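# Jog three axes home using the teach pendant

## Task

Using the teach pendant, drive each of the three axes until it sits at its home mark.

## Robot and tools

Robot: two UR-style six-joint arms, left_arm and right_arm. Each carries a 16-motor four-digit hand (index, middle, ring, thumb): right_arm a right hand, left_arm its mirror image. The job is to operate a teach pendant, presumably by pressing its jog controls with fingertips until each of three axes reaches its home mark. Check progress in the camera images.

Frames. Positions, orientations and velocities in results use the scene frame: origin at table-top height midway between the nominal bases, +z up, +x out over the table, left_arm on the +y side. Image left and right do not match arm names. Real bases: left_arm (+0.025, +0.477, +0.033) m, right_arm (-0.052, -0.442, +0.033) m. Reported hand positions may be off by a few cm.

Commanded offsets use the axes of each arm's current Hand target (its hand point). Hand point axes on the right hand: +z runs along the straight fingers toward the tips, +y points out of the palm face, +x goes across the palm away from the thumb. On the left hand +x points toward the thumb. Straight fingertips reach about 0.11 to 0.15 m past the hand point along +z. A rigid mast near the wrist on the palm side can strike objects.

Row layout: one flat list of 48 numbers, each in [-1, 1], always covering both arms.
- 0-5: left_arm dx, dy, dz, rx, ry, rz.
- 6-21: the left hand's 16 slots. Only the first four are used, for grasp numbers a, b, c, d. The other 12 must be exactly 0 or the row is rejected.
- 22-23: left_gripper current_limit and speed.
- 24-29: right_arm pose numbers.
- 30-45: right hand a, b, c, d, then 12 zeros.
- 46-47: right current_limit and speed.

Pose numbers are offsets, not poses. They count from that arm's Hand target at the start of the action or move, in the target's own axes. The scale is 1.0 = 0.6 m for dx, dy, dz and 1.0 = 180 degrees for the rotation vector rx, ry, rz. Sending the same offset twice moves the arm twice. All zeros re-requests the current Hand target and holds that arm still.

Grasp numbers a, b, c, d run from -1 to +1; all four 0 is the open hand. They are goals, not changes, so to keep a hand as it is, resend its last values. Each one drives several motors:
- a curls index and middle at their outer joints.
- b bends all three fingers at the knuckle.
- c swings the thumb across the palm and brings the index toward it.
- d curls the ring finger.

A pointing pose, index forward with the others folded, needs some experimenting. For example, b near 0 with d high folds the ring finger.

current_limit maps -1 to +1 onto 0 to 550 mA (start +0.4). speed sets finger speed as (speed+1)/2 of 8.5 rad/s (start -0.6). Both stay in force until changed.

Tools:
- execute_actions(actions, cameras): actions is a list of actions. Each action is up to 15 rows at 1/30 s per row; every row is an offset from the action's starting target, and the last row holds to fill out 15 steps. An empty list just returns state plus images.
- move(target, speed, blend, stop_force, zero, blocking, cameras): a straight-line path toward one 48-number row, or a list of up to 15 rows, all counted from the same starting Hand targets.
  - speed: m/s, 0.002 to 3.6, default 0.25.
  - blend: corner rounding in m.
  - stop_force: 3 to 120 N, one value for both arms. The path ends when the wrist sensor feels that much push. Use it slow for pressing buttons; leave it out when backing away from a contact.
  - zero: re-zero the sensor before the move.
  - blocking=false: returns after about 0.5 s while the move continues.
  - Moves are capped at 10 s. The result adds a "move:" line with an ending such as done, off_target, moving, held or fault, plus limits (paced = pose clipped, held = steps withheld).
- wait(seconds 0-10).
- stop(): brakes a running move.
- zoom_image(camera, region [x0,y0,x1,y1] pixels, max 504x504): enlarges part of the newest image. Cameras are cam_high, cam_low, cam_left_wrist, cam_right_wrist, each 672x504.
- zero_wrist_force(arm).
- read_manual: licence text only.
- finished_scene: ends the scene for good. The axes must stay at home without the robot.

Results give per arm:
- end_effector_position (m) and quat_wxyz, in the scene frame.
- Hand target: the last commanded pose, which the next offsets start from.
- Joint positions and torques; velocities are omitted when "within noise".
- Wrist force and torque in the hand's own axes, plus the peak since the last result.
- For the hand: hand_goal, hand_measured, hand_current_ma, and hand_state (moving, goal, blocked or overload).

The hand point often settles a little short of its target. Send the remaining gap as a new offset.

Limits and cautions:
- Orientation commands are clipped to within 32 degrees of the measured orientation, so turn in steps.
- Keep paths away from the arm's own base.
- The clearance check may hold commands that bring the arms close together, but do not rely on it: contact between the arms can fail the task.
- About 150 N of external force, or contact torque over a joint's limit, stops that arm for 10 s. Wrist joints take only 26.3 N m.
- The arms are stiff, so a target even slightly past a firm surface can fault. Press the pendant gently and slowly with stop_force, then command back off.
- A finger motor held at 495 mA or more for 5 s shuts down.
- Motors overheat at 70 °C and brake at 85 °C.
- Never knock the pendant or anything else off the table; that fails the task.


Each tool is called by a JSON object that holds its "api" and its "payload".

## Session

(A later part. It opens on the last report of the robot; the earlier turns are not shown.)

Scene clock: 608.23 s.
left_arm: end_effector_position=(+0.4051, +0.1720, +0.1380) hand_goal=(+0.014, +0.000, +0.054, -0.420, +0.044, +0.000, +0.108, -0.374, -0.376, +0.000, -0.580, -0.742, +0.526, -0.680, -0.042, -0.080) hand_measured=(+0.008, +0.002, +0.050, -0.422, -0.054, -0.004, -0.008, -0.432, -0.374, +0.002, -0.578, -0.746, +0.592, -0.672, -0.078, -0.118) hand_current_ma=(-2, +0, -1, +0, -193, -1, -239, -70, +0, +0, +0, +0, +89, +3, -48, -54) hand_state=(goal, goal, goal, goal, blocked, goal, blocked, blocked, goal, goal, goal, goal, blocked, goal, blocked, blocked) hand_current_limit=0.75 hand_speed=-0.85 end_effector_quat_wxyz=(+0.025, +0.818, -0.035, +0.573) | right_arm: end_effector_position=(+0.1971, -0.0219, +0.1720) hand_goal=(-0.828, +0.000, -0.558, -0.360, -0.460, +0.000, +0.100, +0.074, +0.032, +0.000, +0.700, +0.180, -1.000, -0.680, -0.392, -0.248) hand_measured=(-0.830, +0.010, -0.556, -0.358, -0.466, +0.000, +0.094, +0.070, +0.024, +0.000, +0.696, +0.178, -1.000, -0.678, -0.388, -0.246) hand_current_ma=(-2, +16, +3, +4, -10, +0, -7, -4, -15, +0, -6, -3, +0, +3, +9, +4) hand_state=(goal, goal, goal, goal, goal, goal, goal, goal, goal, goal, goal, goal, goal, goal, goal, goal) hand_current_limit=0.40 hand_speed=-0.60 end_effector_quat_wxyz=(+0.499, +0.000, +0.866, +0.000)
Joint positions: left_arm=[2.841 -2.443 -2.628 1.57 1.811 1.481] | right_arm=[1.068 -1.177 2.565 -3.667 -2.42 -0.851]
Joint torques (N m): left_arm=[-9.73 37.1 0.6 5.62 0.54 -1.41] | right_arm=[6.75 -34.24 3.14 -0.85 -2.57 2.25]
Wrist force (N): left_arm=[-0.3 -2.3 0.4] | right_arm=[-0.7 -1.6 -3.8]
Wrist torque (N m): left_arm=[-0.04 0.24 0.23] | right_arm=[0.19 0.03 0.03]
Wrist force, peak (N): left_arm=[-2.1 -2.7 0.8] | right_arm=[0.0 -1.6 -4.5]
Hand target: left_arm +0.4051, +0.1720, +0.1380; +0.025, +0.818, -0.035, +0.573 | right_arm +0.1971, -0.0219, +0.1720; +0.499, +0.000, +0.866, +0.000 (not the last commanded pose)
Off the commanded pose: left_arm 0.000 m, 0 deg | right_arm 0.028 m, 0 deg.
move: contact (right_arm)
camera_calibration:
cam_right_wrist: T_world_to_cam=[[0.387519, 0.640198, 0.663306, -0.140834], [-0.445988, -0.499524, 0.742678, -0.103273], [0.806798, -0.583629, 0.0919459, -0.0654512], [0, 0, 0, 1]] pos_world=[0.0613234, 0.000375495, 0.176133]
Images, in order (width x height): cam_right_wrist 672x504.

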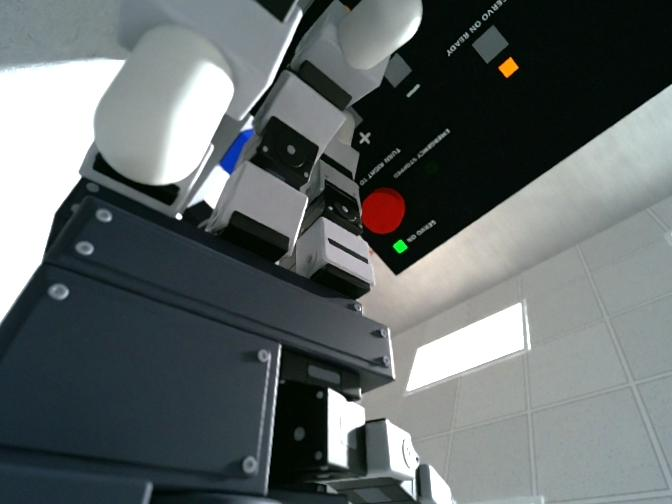

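{"api": "move", "payload": {"target": [[0,0,0,0,0,0, 0.38,0.4,0.75,0,0,0,0,0,0,0,0,0,0,0,0,0, 0.75,-0.85, -0.00233,0,0.00404,0,0,0, 0.4,0.2,-0.65,0.8,0,0,0,0,0,0,0,0,0,0,0,0, 0.4,-0.6],[0,0,0,0,0,0, 0.38,0.4,0.75,0,0,0,0,0,0,0,0,0,0,0,0,0, 0.75,-0.85, 0.0025,0,-0.00433,0,0,0, 0.4,0.2,-0.65,0.8,0,0,0,0,0,0,0,0,0,0,0,0, 0.4,-0.6]], "speed": 0.02, "cameras": ["cam_high","cam_low","cam_right_wrist"]}}

{"api": "zoom_image", "payload": {"camera": "cam_low", "region": [400, 270, 540, 350]}}

Scene clock: 613.13 s.
left_arm: end_effector_position=(+0.4051, +0.1720, +0.1380) hand_goal=(+0.014, +0.000, +0.054, -0.420, +0.044, +0.000, +0.108, -0.374, -0.376, +0.000, -0.580, -0.742, +0.526, -0.680, -0.042, -0.080) hand_measured=(+0.008, +0.002, +0.050, -0.422, -0.054, -0.004, -0.008, -0.432, -0.374, +0.002, -0.578, -0.746, +0.592, -0.672, -0.078, -0.118) hand_current_ma=(-2, +0, -1, +0, -193, -1, -239, -70, +0, +0, +0, +0, +89, +3, -48, -54) hand_state=(goal, goal, goal, goal, blocked, goal, blocked, blocked, goal, goal, goal, goal, blocked, goal, blocked, blocked) hand_current_limit=0.75 hand_speed=-0.85 end_effector_quat_wxyz=(+0.025, +0.818, -0.035, +0.573) | right_arm: end_effector_position=(+0.1940, -0.0219, +0.1720) hand_goal=(-0.828, +0.000, -0.558, -0.360, -0.460, +0.000, +0.100, +0.074, +0.032, +0.000, +0.700, +0.180, -1.000, -0.680, -0.392, -0.248) hand_measured=(-0.830, +0.012, -0.556, -0.358, -0.466, +0.000, +0.094, +0.070, +0.024, +0.000, +0.696, +0.178, -1.000, -0.678, -0.388, -0.246) hand_current_ma=(-2, +18, +4, +3, -10, +0, -7, -4, -15, +0, -6, -3, +0, +3, +9, +4) hand_state=(goal, goal, goal, goal, goal, goal, goal, goal, goal, goal, goal, goal, goal, goal, goal, goal) hand_current_limit=0.40 hand_speed=-0.60 end_effector_quat_wxyz=(+0.499, +0.000, +0.866, +0.000) end_effector_velocity=(+0.000, +0.000, +0.000) end_effector_angular_velocity=(-0.002, +0.000, +0.002)
Joint positions: left_arm=[2.841 -2.443 -2.628 1.57 1.811 1.481] | right_arm=[1.077 -1.18 2.567 -3.659 -2.426 -0.841]
Joint velocities: left_arm=[within noise] | right_arm=[-0.002 0 0.001 -0.003 0.001 -0.005]
Joint torques (N m): left_arm=[-9.6 37 0.54 5.63 0.47 -1.56] | right_arm=[-7.44 -24.76 -5.93 -4.85 0.47 -2.38]
Wrist force (N): left_arm=[-1.9 -2.8 0.6] | right_arm=[-0.1 -1.1 -0.2]
Wrist torque (N m): left_arm=[-0.04 0.26 0.22] | right_arm=[-0.07 0.02 0.04]
Wrist force, peak (N): left_arm=[-1.9 -3.0 0.8] | right_arm=[0.9 -4.1 -28.6]
Hand target: left_arm +0.4051, +0.1720, +0.1380; +0.025, +0.818, -0.035, +0.573 | right_arm +0.1941, -0.0219, +0.1720; +0.499, +0.000, +0.866, +0.000
Off the commanded pose: left_arm 0.000 m, 0 deg | right_arm 0.000 m, 0 deg.
move: done
camera_calibration:
cam_right_wrist: T_world_to_cam=[[0.387629, 0.640226, 0.663215, -0.139624], [-0.445979, -0.49941, 0.74276, -0.104671], [0.806751, -0.583695, 0.0919408, -0.0629462], [0, 0, 0, 1]] pos_world=[0.0582231, 0.000375505, 0.176133]
Images, in order (width x height): cam_high 672x504, cam_low 672x504, cam_right_wrist 672x504.

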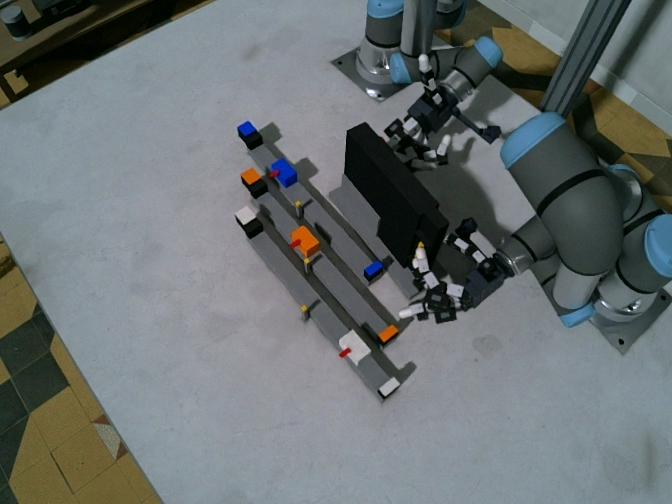

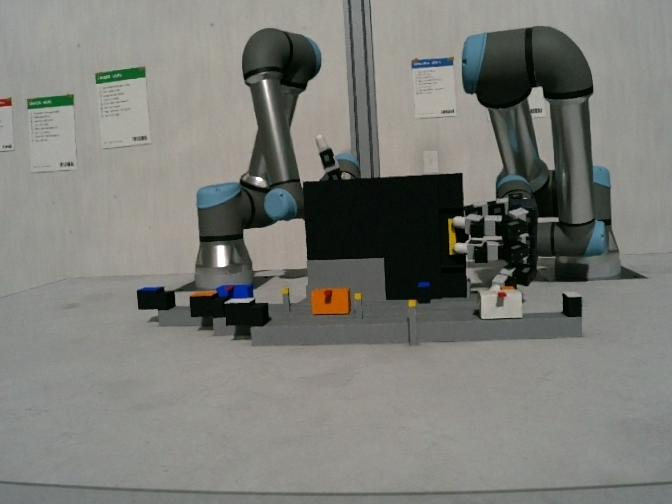

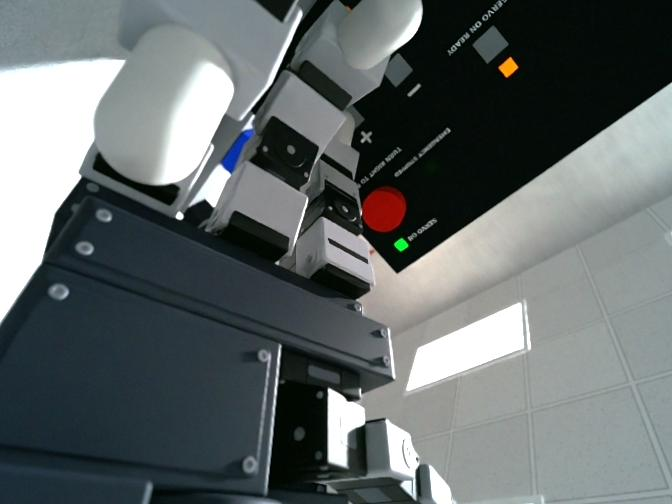

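Scaled by 3.600 from the camera's 672x504 image, which has a finer 960x720 frame.

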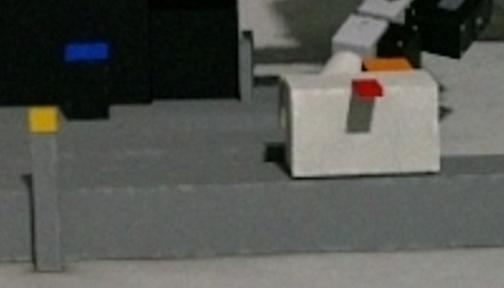

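{"api": "move", "payload": {"target": [0,0,0,0,0,0, 0.38,0.4,0.75,0,0,0,0,0,0,0,0,0,0,0,0,0, 0.75,-0.85, -0.00433,0,0.0075,0,0,0, 0.4,0.2,-0.65,0.8,0,0,0,0,0,0,0,0,0,0,0,0, 0.4,-0.6], "speed": 0.02, "cameras": ["cam_low"]}}

{"api": "wait", "payload": {"seconds": 3, "cameras": ["cam_low","cam_right_wrist"]}}

{"api": "move", "payload": {"target": [0,0,0,0,0,0, 0.38,0.4,0.75,0,0,0,0,0,0,0,0,0,0,0,0,0, 0.75,-0.85, 0.00433,0,-0.0075,0,0,0, 0.4,0.2,-0.65,0.8,0,0,0,0,0,0,0,0,0,0,0,0, 0.4,-0.6], "speed": 0.03, "cameras": ["cam_low"]}}

{"api": "zoom_image", "payload": {"camera": "cam_low", "region": [400, 270, 540, 350]}}

Scene clock: 619.50 s.
left_arm: end_effector_position=(+0.4051, +0.1720, +0.1380) hand_goal=(+0.014, +0.000, +0.054, -0.420, +0.044, +0.000, +0.108, -0.374, -0.376, +0.000, -0.580, -0.742, +0.526, -0.680, -0.042, -0.080) hand_measured=(+0.008, +0.002, +0.050, -0.422, -0.054, -0.004, -0.008, -0.432, -0.374, +0.002, -0.578, -0.746, +0.592, -0.672, -0.078, -0.118) hand_current_ma=(-2, +0, -1, +0, -193, -1, -239, -70, +0, +0, +0, +0, +89, +3, -48, -54) hand_state=(goal, goal, goal, goal, blocked, goal, blocked, blocked, goal, goal, goal, goal, blocked, goal, blocked, blocked) hand_current_limit=0.75 hand_speed=-0.85 end_effector_quat_wxyz=(+0.025, +0.818, -0.035, +0.573) | right_arm: end_effector_position=(+0.1993, -0.0218, +0.1720) hand_goal=(-0.828, +0.000, -0.558, -0.360, -0.460, +0.000, +0.100, +0.074, +0.032, +0.000, +0.700, +0.180, -1.000, -0.680, -0.392, -0.248) hand_measured=(-0.844, +0.018, -0.548, -0.332, -0.466, +0.000, +0.094, +0.070, +0.024, +0.000, +0.696, +0.178, -1.000, -0.678, -0.388, -0.246) hand_current_ma=(-33, +31, +18, +70, -10, +0, -7, -4, -15, +0, -6, -3, +0, +3, +9, +4) hand_state=(goal, goal, goal, blocked, goal, goal, goal, goal, goal, goal, goal, goal, goal, goal, goal, goal) hand_current_limit=0.40 hand_speed=-0.60 end_effector_quat_wxyz=(+0.499, +0.000, +0.866, +0.000)
Joint positions: left_arm=[2.841 -2.443 -2.628 1.57 1.811 1.481] | right_arm=[1.062 -1.175 2.563 -3.674 -2.416 -0.858]
Joint torques (N m): left_arm=[-10.95 36.01 0.66 5.66 0.6 -1.3] | right_arm=[-0.33 -18.45 -12.72 0.43 -1.79 2.12]
Wrist force (N): left_arm=[-0.5 -2.6 0.4] | right_arm=[0.8 -3.2 -19.7]
Wrist torque (N m): left_arm=[-0.06 0.20 0.26] | right_arm=[1.46 -0.24 0.20]
Wrist force, peak (N): left_arm=[-2.0 -2.7 0.7] | right_arm=[1.1 -3.2 -21.1]
Hand target: left_arm +0.4051, +0.1720, +0.1380; +0.025, +0.818, -0.035, +0.573 | right_arm +0.1993, -0.0219, +0.1720; +0.499, +0.000, +0.866, +0.000
Off the commanded pose: left_arm 0.000 m, 0 deg | right_arm 0.000 m, 0 deg.
move: done
Images, in order (width x height): cam_low 672x504.

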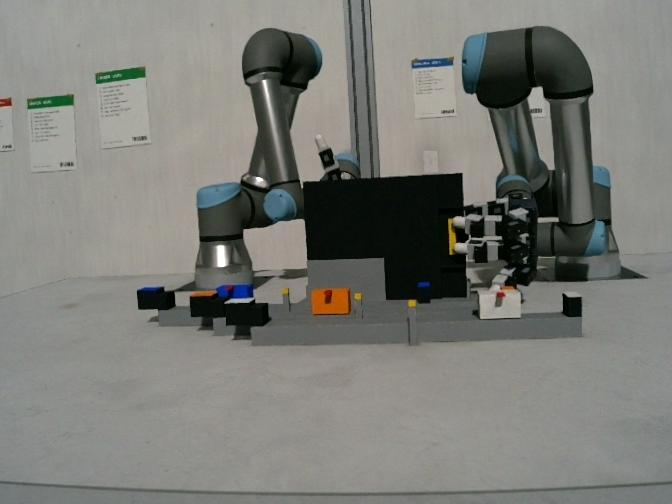

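Scene clock: 622.50 s.
left_arm: end_effector_position=(+0.4051, +0.1720, +0.1380) hand_goal=(+0.014, +0.000, +0.054, -0.420, +0.044, +0.000, +0.108, -0.374, -0.376, +0.000, -0.580, -0.742, +0.526, -0.680, -0.042, -0.080) hand_measured=(+0.008, +0.002, +0.050, -0.422, -0.054, -0.004, -0.008, -0.432, -0.374, +0.002, -0.578, -0.746, +0.592, -0.672, -0.078, -0.118) hand_current_ma=(-2, +0, -1, +0, -193, -1, -239, -70, +0, +0, +0, +0, +89, +3, -48, -54) hand_state=(goal, goal, goal, goal, blocked, goal, blocked, blocked, goal, goal, goal, goal, blocked, goal, blocked, blocked) hand_current_limit=0.75 hand_speed=-0.85 end_effector_quat_wxyz=(+0.025, +0.818, -0.035, +0.573) | right_arm: end_effector_position=(+0.1993, -0.0219, +0.1720) hand_goal=(-0.828, +0.000, -0.558, -0.360, -0.460, +0.000, +0.100, +0.074, +0.032, +0.000, +0.700, +0.180, -1.000, -0.680, -0.392, -0.248) hand_measured=(-0.844, +0.018, -0.548, -0.332, -0.466, +0.000, +0.094, +0.070, +0.024, +0.000, +0.696, +0.178, -1.000, -0.678, -0.388, -0.246) hand_current_ma=(-33, +31, +18, +71, -10, +0, -7, -4, -15, +0, -6, -3, +0, +3, +9, +4) hand_state=(goal, goal, goal, blocked, goal, goal, goal, goal, goal, goal, goal, goal, goal, goal, goal, goal) hand_current_limit=0.40 hand_speed=-0.60 end_effector_quat_wxyz=(+0.499, +0.000, +0.866, +0.000)
Joint positions: left_arm=[2.841 -2.443 -2.628 1.57 1.811 1.481] | right_arm=[1.062 -1.175 2.563 -3.673 -2.416 -0.858]
Joint torques (N m): left_arm=[-10.58 36.17 0.76 5.83 0.68 -1.51] | right_arm=[2.48 -31.26 2.17 0.4 -1.93 2.43]
Wrist force (N): left_arm=[-1.5 -2.3 0.5] | right_arm=[1.5 -2.7 -19.0]
Wrist torque (N m): left_arm=[0.01 0.23 0.23] | right_arm=[1.46 -0.28 0.20]
Wrist force, peak (N): left_arm=[-2.0 -2.9 0.7] | right_arm=[0.1 -3.4 -20.5]
Hand target: left_arm +0.4051, +0.1720, +0.1380; +0.025, +0.818, -0.035, +0.573 | right_arm +0.1993, -0.0219, +0.1720; +0.499, +0.000, +0.866, +0.000
Off the commanded pose: left_arm 0.000 m, 0 deg | right_arm 0.000 m, 0 deg.
wait: 3.00 s; at rest by 0.17 s
camera_calibration:
cam_right_wrist: T_world_to_cam=[[0.387519, 0.640198, 0.663306, -0.141687], [-0.445988, -0.499524, 0.742678, -0.102292], [0.806798, -0.583629, 0.0919459, -0.0672261], [0, 0, 0, 1]] pos_world=[0.0635234, 0.000375495, 0.176133]
Images, in order (width x height): cam_low 672x504, cam_right_wrist 672x504.

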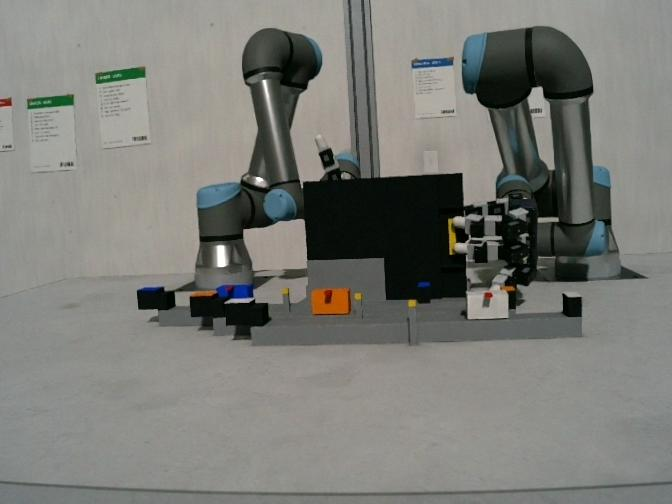

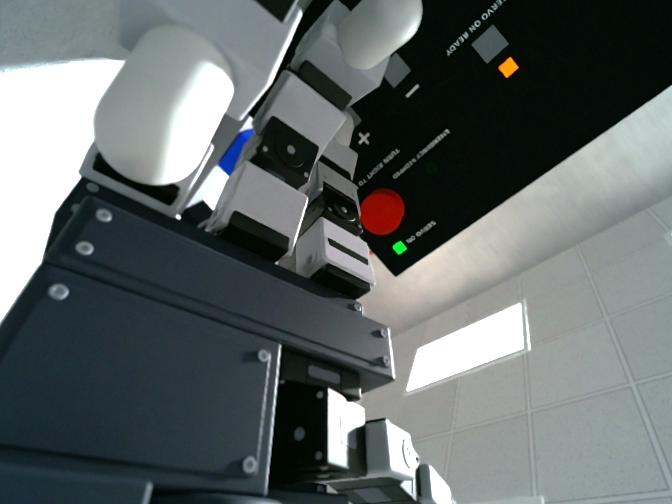

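Scene clock: 623.23 s.
left_arm: end_effector_position=(+0.4051, +0.1720, +0.1380) hand_goal=(+0.014, +0.000, +0.054, -0.420, +0.044, +0.000, +0.108, -0.374, -0.376, +0.000, -0.580, -0.742, +0.526, -0.680, -0.042, -0.080) hand_measured=(+0.008, +0.002, +0.050, -0.422, -0.054, -0.004, -0.008, -0.432, -0.374, +0.002, -0.578, -0.746, +0.592, -0.672, -0.078, -0.118) hand_current_ma=(-2, +0, -1, +0, -193, -1, -239, -70, +0, +0, +0, +0, +89, +3, -48, -54) hand_state=(goal, goal, goal, goal, blocked, goal, blocked, blocked, goal, goal, goal, goal, blocked, goal, blocked, blocked) hand_current_limit=0.75 hand_speed=-0.85 end_effector_quat_wxyz=(+0.025, +0.818, -0.035, +0.573) | right_arm: end_effector_position=(+0.1940, -0.0219, +0.1720) hand_goal=(-0.828, +0.000, -0.558, -0.360, -0.460, +0.000, +0.100, +0.074, +0.032, +0.000, +0.700, +0.180, -1.000, -0.680, -0.392, -0.248) hand_measured=(-0.830, +0.012, -0.556, -0.358, -0.466, +0.000, +0.094, +0.070, +0.024, +0.000, +0.696, +0.178, -1.000, -0.678, -0.388, -0.246) hand_current_ma=(-2, +19, +4, +3, -10, +0, -7, -4, -15, +0, -6, -3, +0, +3, +9, +4) hand_state=(goal, goal, goal, goal, goal, goal, goal, goal, goal, goal, goal, goal, goal, goal, goal, goal) hand_current_limit=0.40 hand_speed=-0.60 end_effector_quat_wxyz=(+0.499, +0.000, +0.866, +0.000)
Joint positions: left_arm=[2.841 -2.443 -2.628 1.57 1.811 1.481] | right_arm=[1.077 -1.18 2.567 -3.659 -2.426 -0.841]
Joint torques (N m): left_arm=[-10.38 36.34 0.54 5.58 0.66 -1.33] | right_arm=[-5.88 -28.67 -0.12 -3.44 -0.31 -1.52]
Wrist force (N): left_arm=[-0.6 -2.3 0.5] | right_arm=[-0.4 -1.0 -0.2]
Wrist torque (N m): left_arm=[-0.03 0.22 0.23] | right_arm=[-0.06 0.06 -0.01]
Wrist force, peak (N): left_arm=[-1.8 -2.9 0.9] | right_arm=[0.6 -2.9 -19.0]
Hand target: left_arm +0.4051, +0.1720, +0.1380; +0.025, +0.818, -0.035, +0.573 | right_arm +0.1941, -0.0219, +0.1720; +0.499, +0.000, +0.866, +0.000
Off the commanded pose: left_arm 0.000 m, 0 deg | right_arm 0.000 m, 0 deg.
move: done
Images, in order (width x height): cam_low 672x504.

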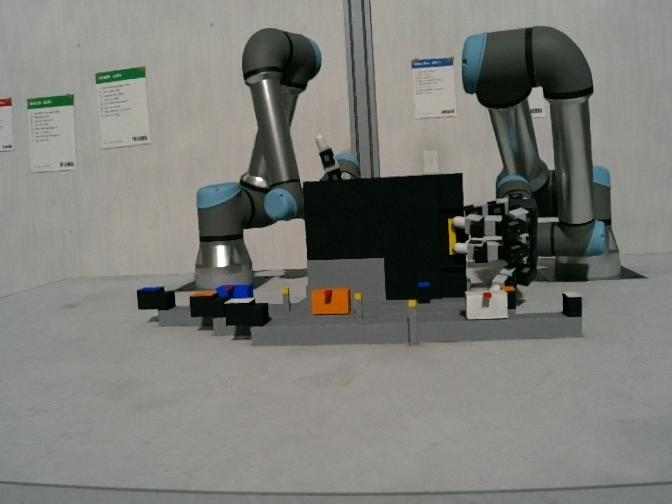

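Scaled by 3.600 from the camera's 672x504 image, which has a finer 960x720 frame.

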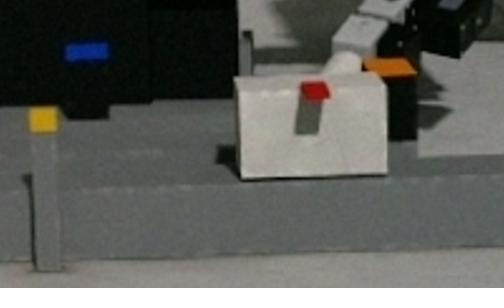

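{"api": "move", "payload": {"target": [0,0,0,0,0,0, 0.38,0.4,0.75,0,0,0,0,0,0,0,0,0,0,0,0,0, 0.75,-0.85, -0.00433,0,0.0075,0,0,0, 0.4,0.2,-0.65,0.8,0,0,0,0,0,0,0,0,0,0,0,0, 0.4,-0.6], "speed": 0.02, "cameras": []}}

{"api": "wait", "payload": {"seconds": 10, "cameras": ["cam_low"]}}

{"api": "wait", "payload": {"seconds": 4, "cameras": ["cam_low"]}}

{"api": "move", "payload": {"target": [0,0,0,0,0,0, 0.38,0.4,0.75,0,0,0,0,0,0,0,0,0,0,0,0,0, 0.75,-0.85, 0.00433,0,-0.0075,0,0,0, 0.4,0.2,-0.65,0.8,0,0,0,0,0,0,0,0,0,0,0,0, 0.4,-0.6], "speed": 0.03, "cameras": ["cam_low","cam_high","cam_right_wrist"]}}

{"api": "zoom_image", "payload": {"camera": "cam_low", "region": [390, 270, 470, 330]}}

{"api": "zoom_image", "payload": {"camera": "cam_high", "region": [280, 280, 360, 350]}}

Scene clock: 629.87 s.
left_arm: end_effector_position=(+0.4051, +0.1720, +0.1380) hand_goal=(+0.014, +0.000, +0.054, -0.420, +0.044, +0.000, +0.108, -0.374, -0.376, +0.000, -0.580, -0.742, +0.526, -0.680, -0.042, -0.080) hand_measured=(+0.008, +0.002, +0.050, -0.422, -0.054, -0.004, -0.008, -0.432, -0.374, +0.002, -0.578, -0.746, +0.592, -0.672, -0.078, -0.118) hand_current_ma=(-2, +0, -1, +0, -193, -1, -239, -70, +0, +0, +0, +0, +89, +3, -48, -54) hand_state=(goal, goal, goal, goal, blocked, goal, blocked, blocked, goal, goal, goal, goal, blocked, goal, blocked, blocked) hand_current_limit=0.75 hand_speed=-0.85 end_effector_quat_wxyz=(+0.025, +0.818, -0.035, +0.573) | right_arm: end_effector_position=(+0.1993, -0.0218, +0.1720) hand_goal=(-0.828, +0.000, -0.558, -0.360, -0.460, +0.000, +0.100, +0.074, +0.032, +0.000, +0.700, +0.180, -1.000, -0.680, -0.392, -0.248) hand_measured=(-0.842, +0.018, -0.548, -0.332, -0.466, +0.000, +0.094, +0.070, +0.024, +0.000, +0.696, +0.178, -1.000, -0.678, -0.388, -0.246) hand_current_ma=(-31, +33, +17, +67, -10, +0, -7, -4, -15, +0, -6, -3, +0, +3, +9, +4) hand_state=(goal, goal, goal, blocked, goal, goal, goal, goal, goal, goal, goal, goal, goal, goal, goal, goal) hand_current_limit=0.40 hand_speed=-0.60 end_effector_quat_wxyz=(+0.499, +0.000, +0.866, +0.000)
Joint positions: left_arm=[2.841 -2.443 -2.628 1.57 1.811 1.481] | right_arm=[1.062 -1.175 2.563 -3.674 -2.416 -0.858]
Joint torques (N m): left_arm=[-10.22 35.48 0.02 5.48 0.64 -1.42] | right_arm=[0.11 -19.48 -12.76 0.36 -1.5 2.51]
Wrist force (N): left_arm=[-0.2 -2.3 0.2] | right_arm=[0.5 -3.4 -19.6]
Wrist torque (N m): left_arm=[-0.02 0.22 0.24] | right_arm=[1.42 -0.26 0.22]
Wrist force, peak (N): left_arm=[-2.1 -2.8 0.6] | right_arm=[1.9 -2.8 -20.4]
Hand target: left_arm +0.4051, +0.1720, +0.1380; +0.025, +0.818, -0.035, +0.573 | right_arm +0.1993, -0.0219, +0.1720; +0.499, +0.000, +0.866, +0.000
Off the commanded pose: left_arm 0.000 m, 0 deg | right_arm 0.000 m, 0 deg.
move: done
No camera images: "cameras" was empty.

Scene clock: 639.87 s.
left_arm: end_effector_position=(+0.4051, +0.1720, +0.1380) hand_goal=(+0.014, +0.000, +0.054, -0.420, +0.044, +0.000, +0.108, -0.374, -0.376, +0.000, -0.580, -0.742, +0.526, -0.680, -0.042, -0.080) hand_measured=(+0.008, +0.002, +0.050, -0.422, -0.054, -0.004, -0.008, -0.432, -0.374, +0.002, -0.578, -0.746, +0.592, -0.672, -0.078, -0.118) hand_current_ma=(-2, +0, -1, +0, -193, -1, -239, -70, +0, +0, +0, +0, +89, +3, -48, -54) hand_state=(goal, goal, goal, goal, blocked, goal, blocked, blocked, goal, goal, goal, goal, blocked, goal, blocked, blocked) hand_current_limit=0.75 hand_speed=-0.85 end_effector_quat_wxyz=(+0.025, +0.818, -0.035, +0.573) | right_arm: end_effector_position=(+0.1993, -0.0219, +0.1720) hand_goal=(-0.828, +0.000, -0.558, -0.360, -0.460, +0.000, +0.100, +0.074, +0.032, +0.000, +0.700, +0.180, -1.000, -0.680, -0.392, -0.248) hand_measured=(-0.842, +0.018, -0.548, -0.332, -0.466, +0.000, +0.094, +0.070, +0.024, +0.000, +0.696, +0.178, -1.000, -0.678, -0.388, -0.246) hand_current_ma=(-32, +33, +18, +68, -10, +0, -7, -4, -15, +0, -6, -3, +0, +3, +9, +4) hand_state=(goal, goal, goal, blocked, goal, goal, goal, goal, goal, goal, goal, goal, goal, goal, goal, goal) hand_current_limit=0.40 hand_speed=-0.60 end_effector_quat_wxyz=(+0.499, +0.000, +0.866, +0.000)
Joint positions: left_arm=[2.841 -2.443 -2.628 1.57 1.811 1.481] | right_arm=[1.062 -1.175 2.563 -3.673 -2.416 -0.858]
Joint torques (N m): left_arm=[-9.93 35.1 -0.39 5.52 0.61 -1.32] | right_arm=[2.73 -31.06 2.7 -0.71 -1.83 2.23]
Wrist force (N): left_arm=[-2.0 -2.7 0.4] | right_arm=[1.7 -2.6 -18.3]
Wrist torque (N m): left_arm=[-0.01 0.25 0.22] | right_arm=[1.42 -0.25 0.18]
Wrist force, peak (N): left_arm=[-1.9 -3.1 0.4] | right_arm=[0.2 -3.2 -19.7]
Hand target: left_arm +0.4051, +0.1720, +0.1380; +0.025, +0.818, -0.035, +0.573 | right_arm +0.1993, -0.0219, +0.1720; +0.499, +0.000, +0.866, +0.000
Off the commanded pose: left_arm 0.000 m, 0 deg | right_arm 0.000 m, 0 deg.
wait: 10.00 s; at rest by 0.17 s
Images, in order (width x height): cam_low 672x504.

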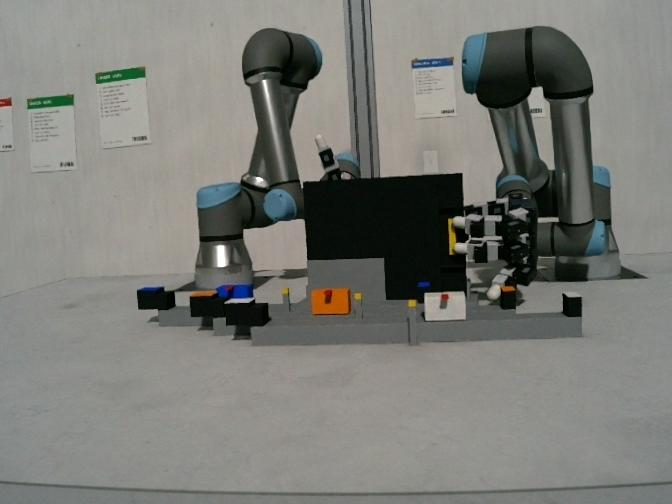

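Scene clock: 643.87 s.
left_arm: end_effector_position=(+0.4051, +0.1720, +0.1380) hand_goal=(+0.014, +0.000, +0.054, -0.420, +0.044, +0.000, +0.108, -0.374, -0.376, +0.000, -0.580, -0.742, +0.526, -0.680, -0.042, -0.080) hand_measured=(+0.008, +0.002, +0.050, -0.422, -0.054, -0.004, -0.008, -0.432, -0.374, +0.002, -0.578, -0.746, +0.592, -0.672, -0.078, -0.118) hand_current_ma=(-2, +0, -1, +0, -193, -1, -239, -70, +0, +0, +0, +0, +89, +3, -48, -54) hand_state=(goal, goal, goal, goal, blocked, goal, blocked, blocked, goal, goal, goal, goal, blocked, goal, blocked, blocked) hand_current_limit=0.75 hand_speed=-0.85 end_effector_quat_wxyz=(+0.025, +0.818, -0.035, +0.573) | right_arm: end_effector_position=(+0.1993, -0.0219, +0.1720) hand_goal=(-0.828, +0.000, -0.558, -0.360, -0.460, +0.000, +0.100, +0.074, +0.032, +0.000, +0.700, +0.180, -1.000, -0.680, -0.392, -0.248) hand_measured=(-0.842, +0.018, -0.548, -0.332, -0.466, +0.000, +0.094, +0.070, +0.024, +0.000, +0.696, +0.178, -1.000, -0.678, -0.388, -0.246) hand_current_ma=(-32, +33, +18, +68, -10, +0, -7, -4, -15, +0, -6, -3, +0, +3, +9, +4) hand_state=(goal, goal, goal, blocked, goal, goal, goal, goal, goal, goal, goal, goal, goal, goal, goal, goal) hand_current_limit=0.40 hand_speed=-0.60 end_effector_quat_wxyz=(+0.499, +0.000, +0.866, +0.000)
Joint positions: left_arm=[2.841 -2.443 -2.628 1.57 1.811 1.481] | right_arm=[1.062 -1.175 2.563 -3.673 -2.416 -0.858]
Joint torques (N m): left_arm=[-9.97 35.02 -1.78 5.67 0.75 -1.27] | right_arm=[3.01 -30.77 2.43 -1.17 -1.86 2.13]
Wrist force (N): left_arm=[-1.4 -2.4 0.5] | right_arm=[1.2 -3.0 -18.6]
Wrist torque (N m): left_arm=[0.00 0.23 0.23] | right_arm=[1.40 -0.24 0.17]
Wrist force, peak (N): left_arm=[-2.0 -2.8 0.7] | right_arm=[0.3 -3.4 -19.2]
Hand target: left_arm +0.4051, +0.1720, +0.1380; +0.025, +0.818, -0.035, +0.573 | right_arm +0.1993, -0.0219, +0.1720; +0.499, +0.000, +0.866, +0.000
Off the commanded pose: left_arm 0.000 m, 0 deg | right_arm 0.000 m, 0 deg.
wait: 4.00 s; at rest by 0.17 s
Images, in order (width x height): cam_low 672x504.

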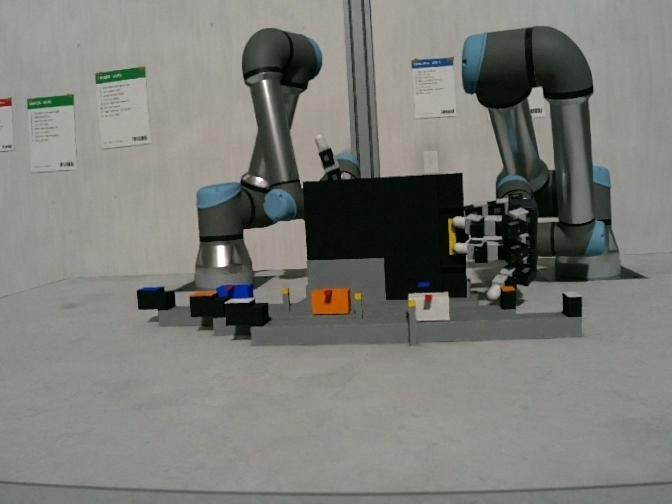

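Scene clock: 644.60 s.
left_arm: end_effector_position=(+0.4051, +0.1720, +0.1380) hand_goal=(+0.014, +0.000, +0.054, -0.420, +0.044, +0.000, +0.108, -0.374, -0.376, +0.000, -0.580, -0.742, +0.526, -0.680, -0.042, -0.080) hand_measured=(+0.008, +0.002, +0.050, -0.422, -0.054, -0.004, -0.008, -0.432, -0.374, +0.002, -0.578, -0.746, +0.592, -0.672, -0.078, -0.118) hand_current_ma=(-2, +0, -1, +0, -193, -1, -239, -70, +0, +0, +0, +0, +89, +3, -48, -54) hand_state=(goal, goal, goal, goal, blocked, goal, blocked, blocked, goal, goal, goal, goal, blocked, goal, blocked, blocked) hand_current_limit=0.75 hand_speed=-0.85 end_effector_quat_wxyz=(+0.025, +0.818, -0.035, +0.573) | right_arm: end_effector_position=(+0.1940, -0.0219, +0.1720) hand_goal=(-0.828, +0.000, -0.558, -0.360, -0.460, +0.000, +0.100, +0.074, +0.032, +0.000, +0.700, +0.180, -1.000, -0.680, -0.392, -0.248) hand_measured=(-0.830, +0.012, -0.556, -0.358, -0.466, +0.000, +0.094, +0.070, +0.024, +0.000, +0.696, +0.178, -1.000, -0.678, -0.388, -0.246) hand_current_ma=(-2, +20, +4, +3, -10, +0, -7, -4, -15, +0, -6, -3, +0, +3, +9, +4) hand_state=(goal, goal, goal, goal, goal, goal, goal, goal, goal, goal, goal, goal, goal, goal, goal, goal) hand_current_limit=0.40 hand_speed=-0.60 end_effector_quat_wxyz=(+0.499, +0.000, +0.866, +0.000)
Joint positions: left_arm=[2.841 -2.443 -2.628 1.57 1.811 1.481] | right_arm=[1.077 -1.18 2.567 -3.659 -2.426 -0.841]
Joint torques (N m): left_arm=[-9.69 34.23 -0.67 5.57 0.42 -1.29] | right_arm=[-5.9 -27.92 -1.74 -3.44 -0.25 -1.44]
Wrist force (N): left_arm=[-1.9 -2.6 0.6] | right_arm=[-0.1 -1.1 -0.3]
Wrist torque (N m): left_arm=[-0.02 0.25 0.22] | right_arm=[-0.05 0.03 0.01]
Wrist force, peak (N): left_arm=[-2.1 -2.6 0.7] | right_arm=[0.4 -3.1 -19.0]
Hand target: left_arm +0.4051, +0.1720, +0.1380; +0.025, +0.818, -0.035, +0.573 | right_arm +0.1941, -0.0219, +0.1720; +0.499, +0.000, +0.866, +0.000
Off the commanded pose: left_arm 0.000 m, 0 deg | right_arm 0.000 m, 0 deg.
move: done
camera_calibration:
cam_right_wrist: T_world_to_cam=[[0.387599, 0.640192, 0.663265, -0.139631], [-0.446004, -0.499454, 0.742715, -0.104661], [0.806751, -0.583695, 0.0919406, -0.0629462], [0, 0, 0, 1]] pos_world=[0.0582232, 0.000375521, 0.176133]
Images, in order (width x height): cam_high 672x504, cam_low 672x504, cam_right_wrist 672x504.

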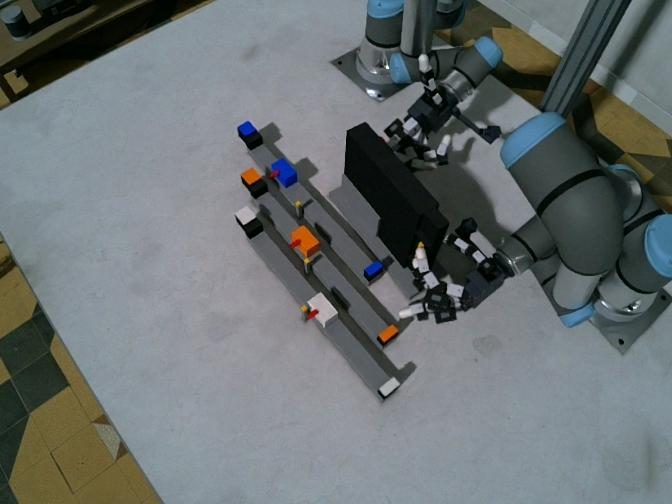

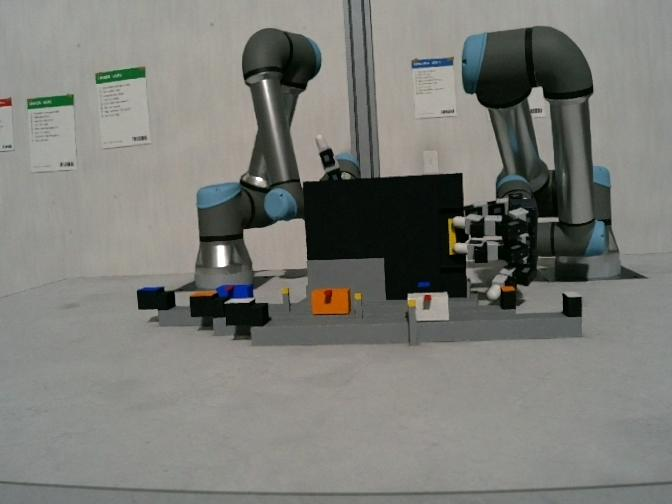

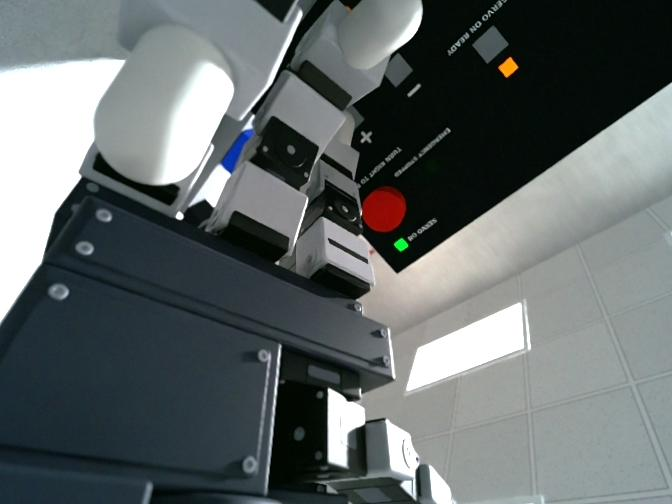

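Scaled by 6.300 from the camera's 672x504 image, which has a finer 960x720 frame.

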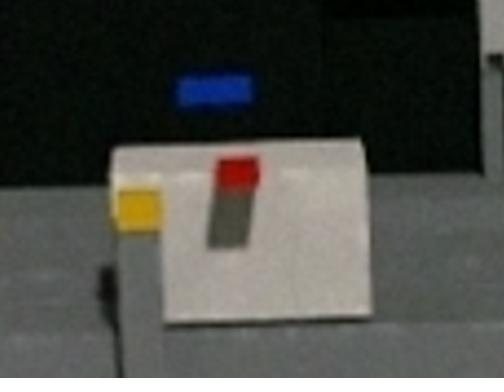

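Scaled by 6.300 from the camera's 672x504 image, which has a finer 960x720 frame.

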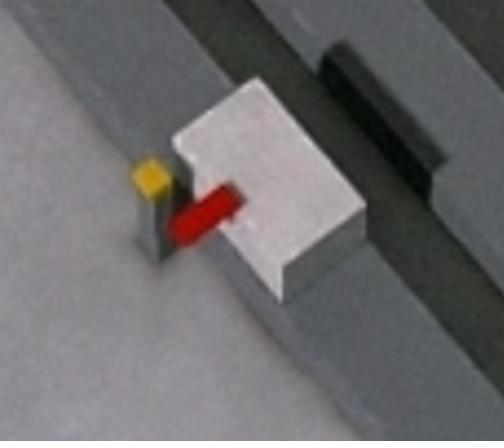

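{"api": "move", "payload": {"target": [0,0,0,0,0,0, 0.38,0.4,0.75,0,0,0,0,0,0,0,0,0,0,0,0,0, 0.75,-0.85, -0.00433,0,0.0075,0,0,0, 0.4,0.2,-0.65,0.8,0,0,0,0,0,0,0,0,0,0,0,0, 0.4,-0.6], "speed": 0.02, "cameras": []}}

{"api": "wait", "payload": {"seconds": 2.8, "cameras": []}}

{"api": "move", "payload": {"target": [0,0,0,0,0,0, 0.38,0.4,0.75,0,0,0,0,0,0,0,0,0,0,0,0,0, 0.75,-0.85, 0.00433,0,-0.0075,0,0,0, 0.4,0.2,-0.65,0.8,0,0,0,0,0,0,0,0,0,0,0,0, 0.4,-0.6], "speed": 0.03, "cameras": ["cam_low","cam_high"]}}

{"api": "zoom_image", "payload": {"camera": "cam_low", "region": [390, 270, 450, 330]}}

{"api": "zoom_image", "payload": {"camera": "cam_high", "region": [280, 280, 340, 340]}}

Scene clock: 653.03 s.
left_arm: end_effector_position=(+0.4051, +0.1720, +0.1380) hand_goal=(+0.014, +0.000, +0.054, -0.420, +0.044, +0.000, +0.108, -0.374, -0.376, +0.000, -0.580, -0.742, +0.526, -0.680, -0.042, -0.080) hand_measured=(+0.008, +0.002, +0.050, -0.422, -0.054, -0.004, -0.008, -0.432, -0.374, +0.002, -0.578, -0.746, +0.592, -0.672, -0.078, -0.118) hand_current_ma=(-2, +0, -1, +0, -193, -1, -239, -70, +0, +0, +0, +0, +89, +3, -48, -54) hand_state=(goal, goal, goal, goal, blocked, goal, blocked, blocked, goal, goal, goal, goal, blocked, goal, blocked, blocked) hand_current_limit=0.75 hand_speed=-0.85 end_effector_quat_wxyz=(+0.025, +0.818, -0.035, +0.573) | right_arm: end_effector_position=(+0.1993, -0.0218, +0.1720) hand_goal=(-0.828, +0.000, -0.558, -0.360, -0.460, +0.000, +0.100, +0.074, +0.032, +0.000, +0.700, +0.180, -1.000, -0.680, -0.392, -0.248) hand_measured=(-0.842, +0.018, -0.548, -0.332, -0.466, +0.000, +0.094, +0.070, +0.024, +0.000, +0.696, +0.178, -1.000, -0.678, -0.388, -0.246) hand_current_ma=(-31, +33, +17, +65, -10, +0, -7, -4, -15, +0, -6, -3, +0, +3, +9, +4) hand_state=(goal, goal, goal, blocked, goal, goal, goal, goal, goal, goal, goal, goal, goal, goal, goal, goal) hand_current_limit=0.40 hand_speed=-0.60 end_effector_quat_wxyz=(+0.499, +0.000, +0.866, +0.000)
Joint positions: left_arm=[2.841 -2.443 -2.628 1.57 1.811 1.481] | right_arm=[1.062 -1.175 2.563 -3.674 -2.416 -0.858]
Joint torques (N m): left_arm=[-9.94 34.74 -1.2 5.76 0.78 -1.2] | right_arm=[0.27 -19.56 -12.64 0.54 -1.71 2.34]
Wrist force (N): left_arm=[-1.3 -2.3 0.6] | right_arm=[1.5 -2.9 -19.1]
Wrist torque (N m): left_arm=[0.00 0.23 0.23] | right_arm=[1.44 -0.25 0.23]
Wrist force, peak (N): left_arm=[-2.2 -2.9 0.7] | right_arm=[0.5 -3.2 -20.5]
Hand target: left_arm +0.4051, +0.1720, +0.1380; +0.025, +0.818, -0.035, +0.573 | right_arm +0.1993, -0.0219, +0.1720; +0.499, +0.000, +0.866, +0.000
Off the commanded pose: left_arm 0.000 m, 0 deg | right_arm 0.000 m, 0 deg.
move: done
No camera images: "cameras" was empty.

Scene clock: 655.83 s.
left_arm: end_effector_position=(+0.4051, +0.1720, +0.1380) hand_goal=(+0.014, +0.000, +0.054, -0.420, +0.044, +0.000, +0.108, -0.374, -0.376, +0.000, -0.580, -0.742, +0.526, -0.680, -0.042, -0.080) hand_measured=(+0.008, +0.002, +0.050, -0.422, -0.054, -0.004, -0.008, -0.432, -0.374, +0.002, -0.578, -0.746, +0.592, -0.672, -0.078, -0.118) hand_current_ma=(-2, +0, -1, +0, -193, -1, -239, -70, +0, +0, +0, +0, +89, +3, -48, -54) hand_state=(goal, goal, goal, goal, blocked, goal, blocked, blocked, goal, goal, goal, goal, blocked, goal, blocked, blocked) hand_current_limit=0.75 hand_speed=-0.85 end_effector_quat_wxyz=(+0.025, +0.818, -0.035, +0.573) | right_arm: end_effector_position=(+0.1993, -0.0219, +0.1720) hand_goal=(-0.828, +0.000, -0.558, -0.360, -0.460, +0.000, +0.100, +0.074, +0.032, +0.000, +0.700, +0.180, -1.000, -0.680, -0.392, -0.248) hand_measured=(-0.842, +0.018, -0.548, -0.332, -0.466, +0.000, +0.094, +0.070, +0.024, +0.000, +0.696, +0.178, -1.000, -0.678, -0.388, -0.246) hand_current_ma=(-31, +33, +17, +67, -10, +0, -7, -4, -15, +0, -6, -3, +0, +3, +9, +4) hand_state=(goal, goal, goal, blocked, goal, goal, goal, goal, goal, goal, goal, goal, goal, goal, goal, goal) hand_current_limit=0.40 hand_speed=-0.60 end_effector_quat_wxyz=(+0.499, +0.000, +0.866, +0.000)
Joint positions: left_arm=[2.841 -2.443 -2.628 1.57 1.811 1.481] | right_arm=[1.062 -1.175 2.563 -3.673 -2.416 -0.858]
Joint torques (N m): left_arm=[-10.69 33.58 -0.51 5.66 0.6 -1.24] | right_arm=[2.76 -31.58 2.74 0.12 -2.08 2.48]
Wrist force (N): left_arm=[-0.4 -2.0 0.4] | right_arm=[0.2 -2.9 -18.9]
Wrist torque (N m): left_arm=[-0.01 0.25 0.22] | right_arm=[1.43 -0.23 0.18]
Wrist force, peak (N): left_arm=[-2.1 -2.6 0.7] | right_arm=[0.5 -2.9 -19.7]
Hand target: left_arm +0.4051, +0.1720, +0.1380; +0.025, +0.818, -0.035, +0.573 | right_arm +0.1993, -0.0219, +0.1720; +0.499, +0.000, +0.866, +0.000
Off the commanded pose: left_arm 0.000 m, 0 deg | right_arm 0.000 m, 0 deg.
wait: 2.80 s; at rest by 0.17 s
No camera images: "cameras" was empty.

Scene clock: 656.57 s.
left_arm: end_effector_position=(+0.4051, +0.1720, +0.1380) hand_goal=(+0.014, +0.000, +0.054, -0.420, +0.044, +0.000, +0.108, -0.374, -0.376, +0.000, -0.580, -0.742, +0.526, -0.680, -0.042, -0.080) hand_measured=(+0.008, +0.002, +0.050, -0.422, -0.054, -0.004, -0.008, -0.432, -0.374, +0.002, -0.578, -0.746, +0.592, -0.672, -0.078, -0.118) hand_current_ma=(-2, +0, -1, +0, -193, -1, -239, -70, +0, +0, +0, +0, +89, +3, -48, -54) hand_state=(goal, goal, goal, goal, blocked, goal, blocked, blocked, goal, goal, goal, goal, blocked, goal, blocked, blocked) hand_current_limit=0.75 hand_speed=-0.85 end_effector_quat_wxyz=(+0.025, +0.818, -0.035, +0.573) | right_arm: end_effector_position=(+0.1940, -0.0219, +0.1720) hand_goal=(-0.828, +0.000, -0.558, -0.360, -0.460, +0.000, +0.100, +0.074, +0.032, +0.000, +0.700, +0.180, -1.000, -0.680, -0.392, -0.248) hand_measured=(-0.830, +0.012, -0.556, -0.358, -0.466, +0.000, +0.094, +0.070, +0.024, +0.000, +0.696, +0.178, -1.000, -0.678, -0.388, -0.246) hand_current_ma=(-2, +20, +4, +3, -10, +0, -7, -4, -15, +0, -6, -3, +0, +3, +9, +4) hand_state=(goal, goal, goal, goal, goal, goal, goal, goal, goal, goal, goal, goal, goal, goal, goal, goal) hand_current_limit=0.40 hand_speed=-0.60 end_effector_quat_wxyz=(+0.499, +0.000, +0.866, +0.000)
Joint positions: left_arm=[2.841 -2.443 -2.628 1.57 1.811 1.481] | right_arm=[1.077 -1.18 2.567 -3.659 -2.426 -0.841]
Joint torques (N m): left_arm=[-10.1 34.5 -1.56 5.6 0.47 -1.29] | right_arm=[-6.51 -28.06 -1.77 -3.57 -0.2 -1.31]
Wrist force (N): left_arm=[-0.6 -2.3 0.3] | right_arm=[-0.3 -0.8 -0.5]
Wrist torque (N m): left_arm=[-0.03 0.24 0.23] | right_arm=[-0.01 0.03 0.01]
Wrist force, peak (N): left_arm=[-2.0 -2.9 0.6] | right_arm=[1.6 -2.5 -18.0]
Hand target: left_arm +0.4051, +0.1720, +0.1380; +0.025, +0.818, -0.035, +0.573 | right_arm +0.1941, -0.0219, +0.1720; +0.499, +0.000, +0.866, +0.000
Off the commanded pose: left_arm 0.000 m, 0 deg | right_arm 0.000 m, 0 deg.
move: done
Images, in order (width x height): cam_high 672x504, cam_low 672x504.

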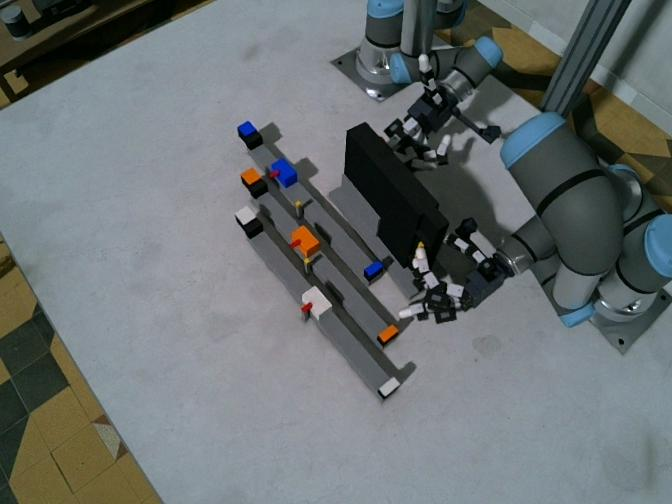

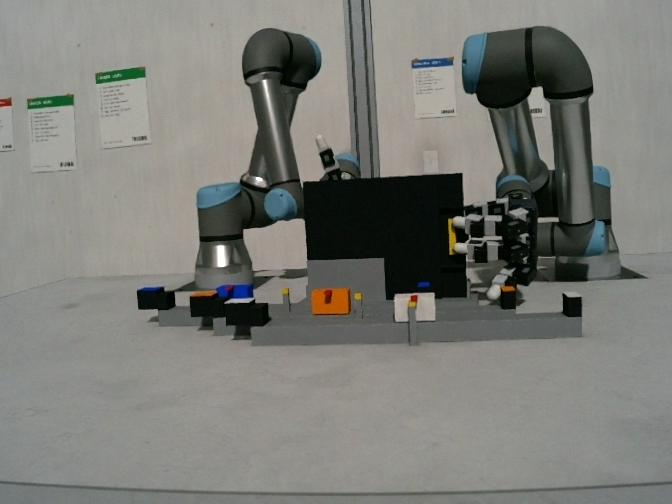

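Scaled by 8.400 from the camera's 672x504 image, which has a finer 960x720 frame.

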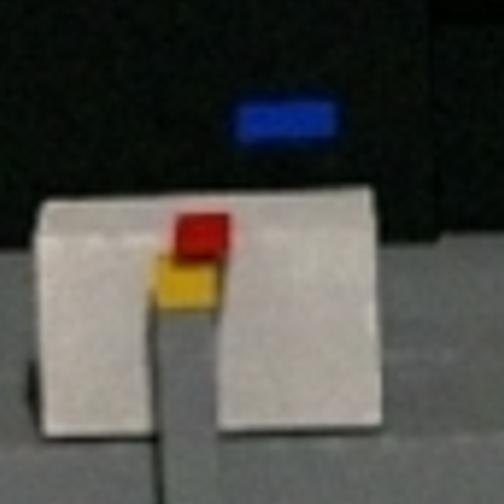

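Scaled by 8.400 from the camera's 672x504 image, which has a finer 960x720 frame.

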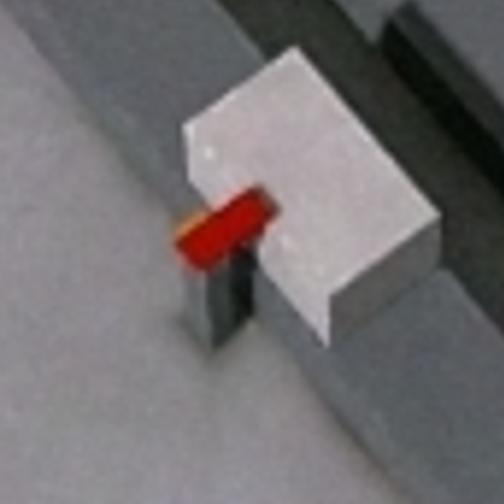

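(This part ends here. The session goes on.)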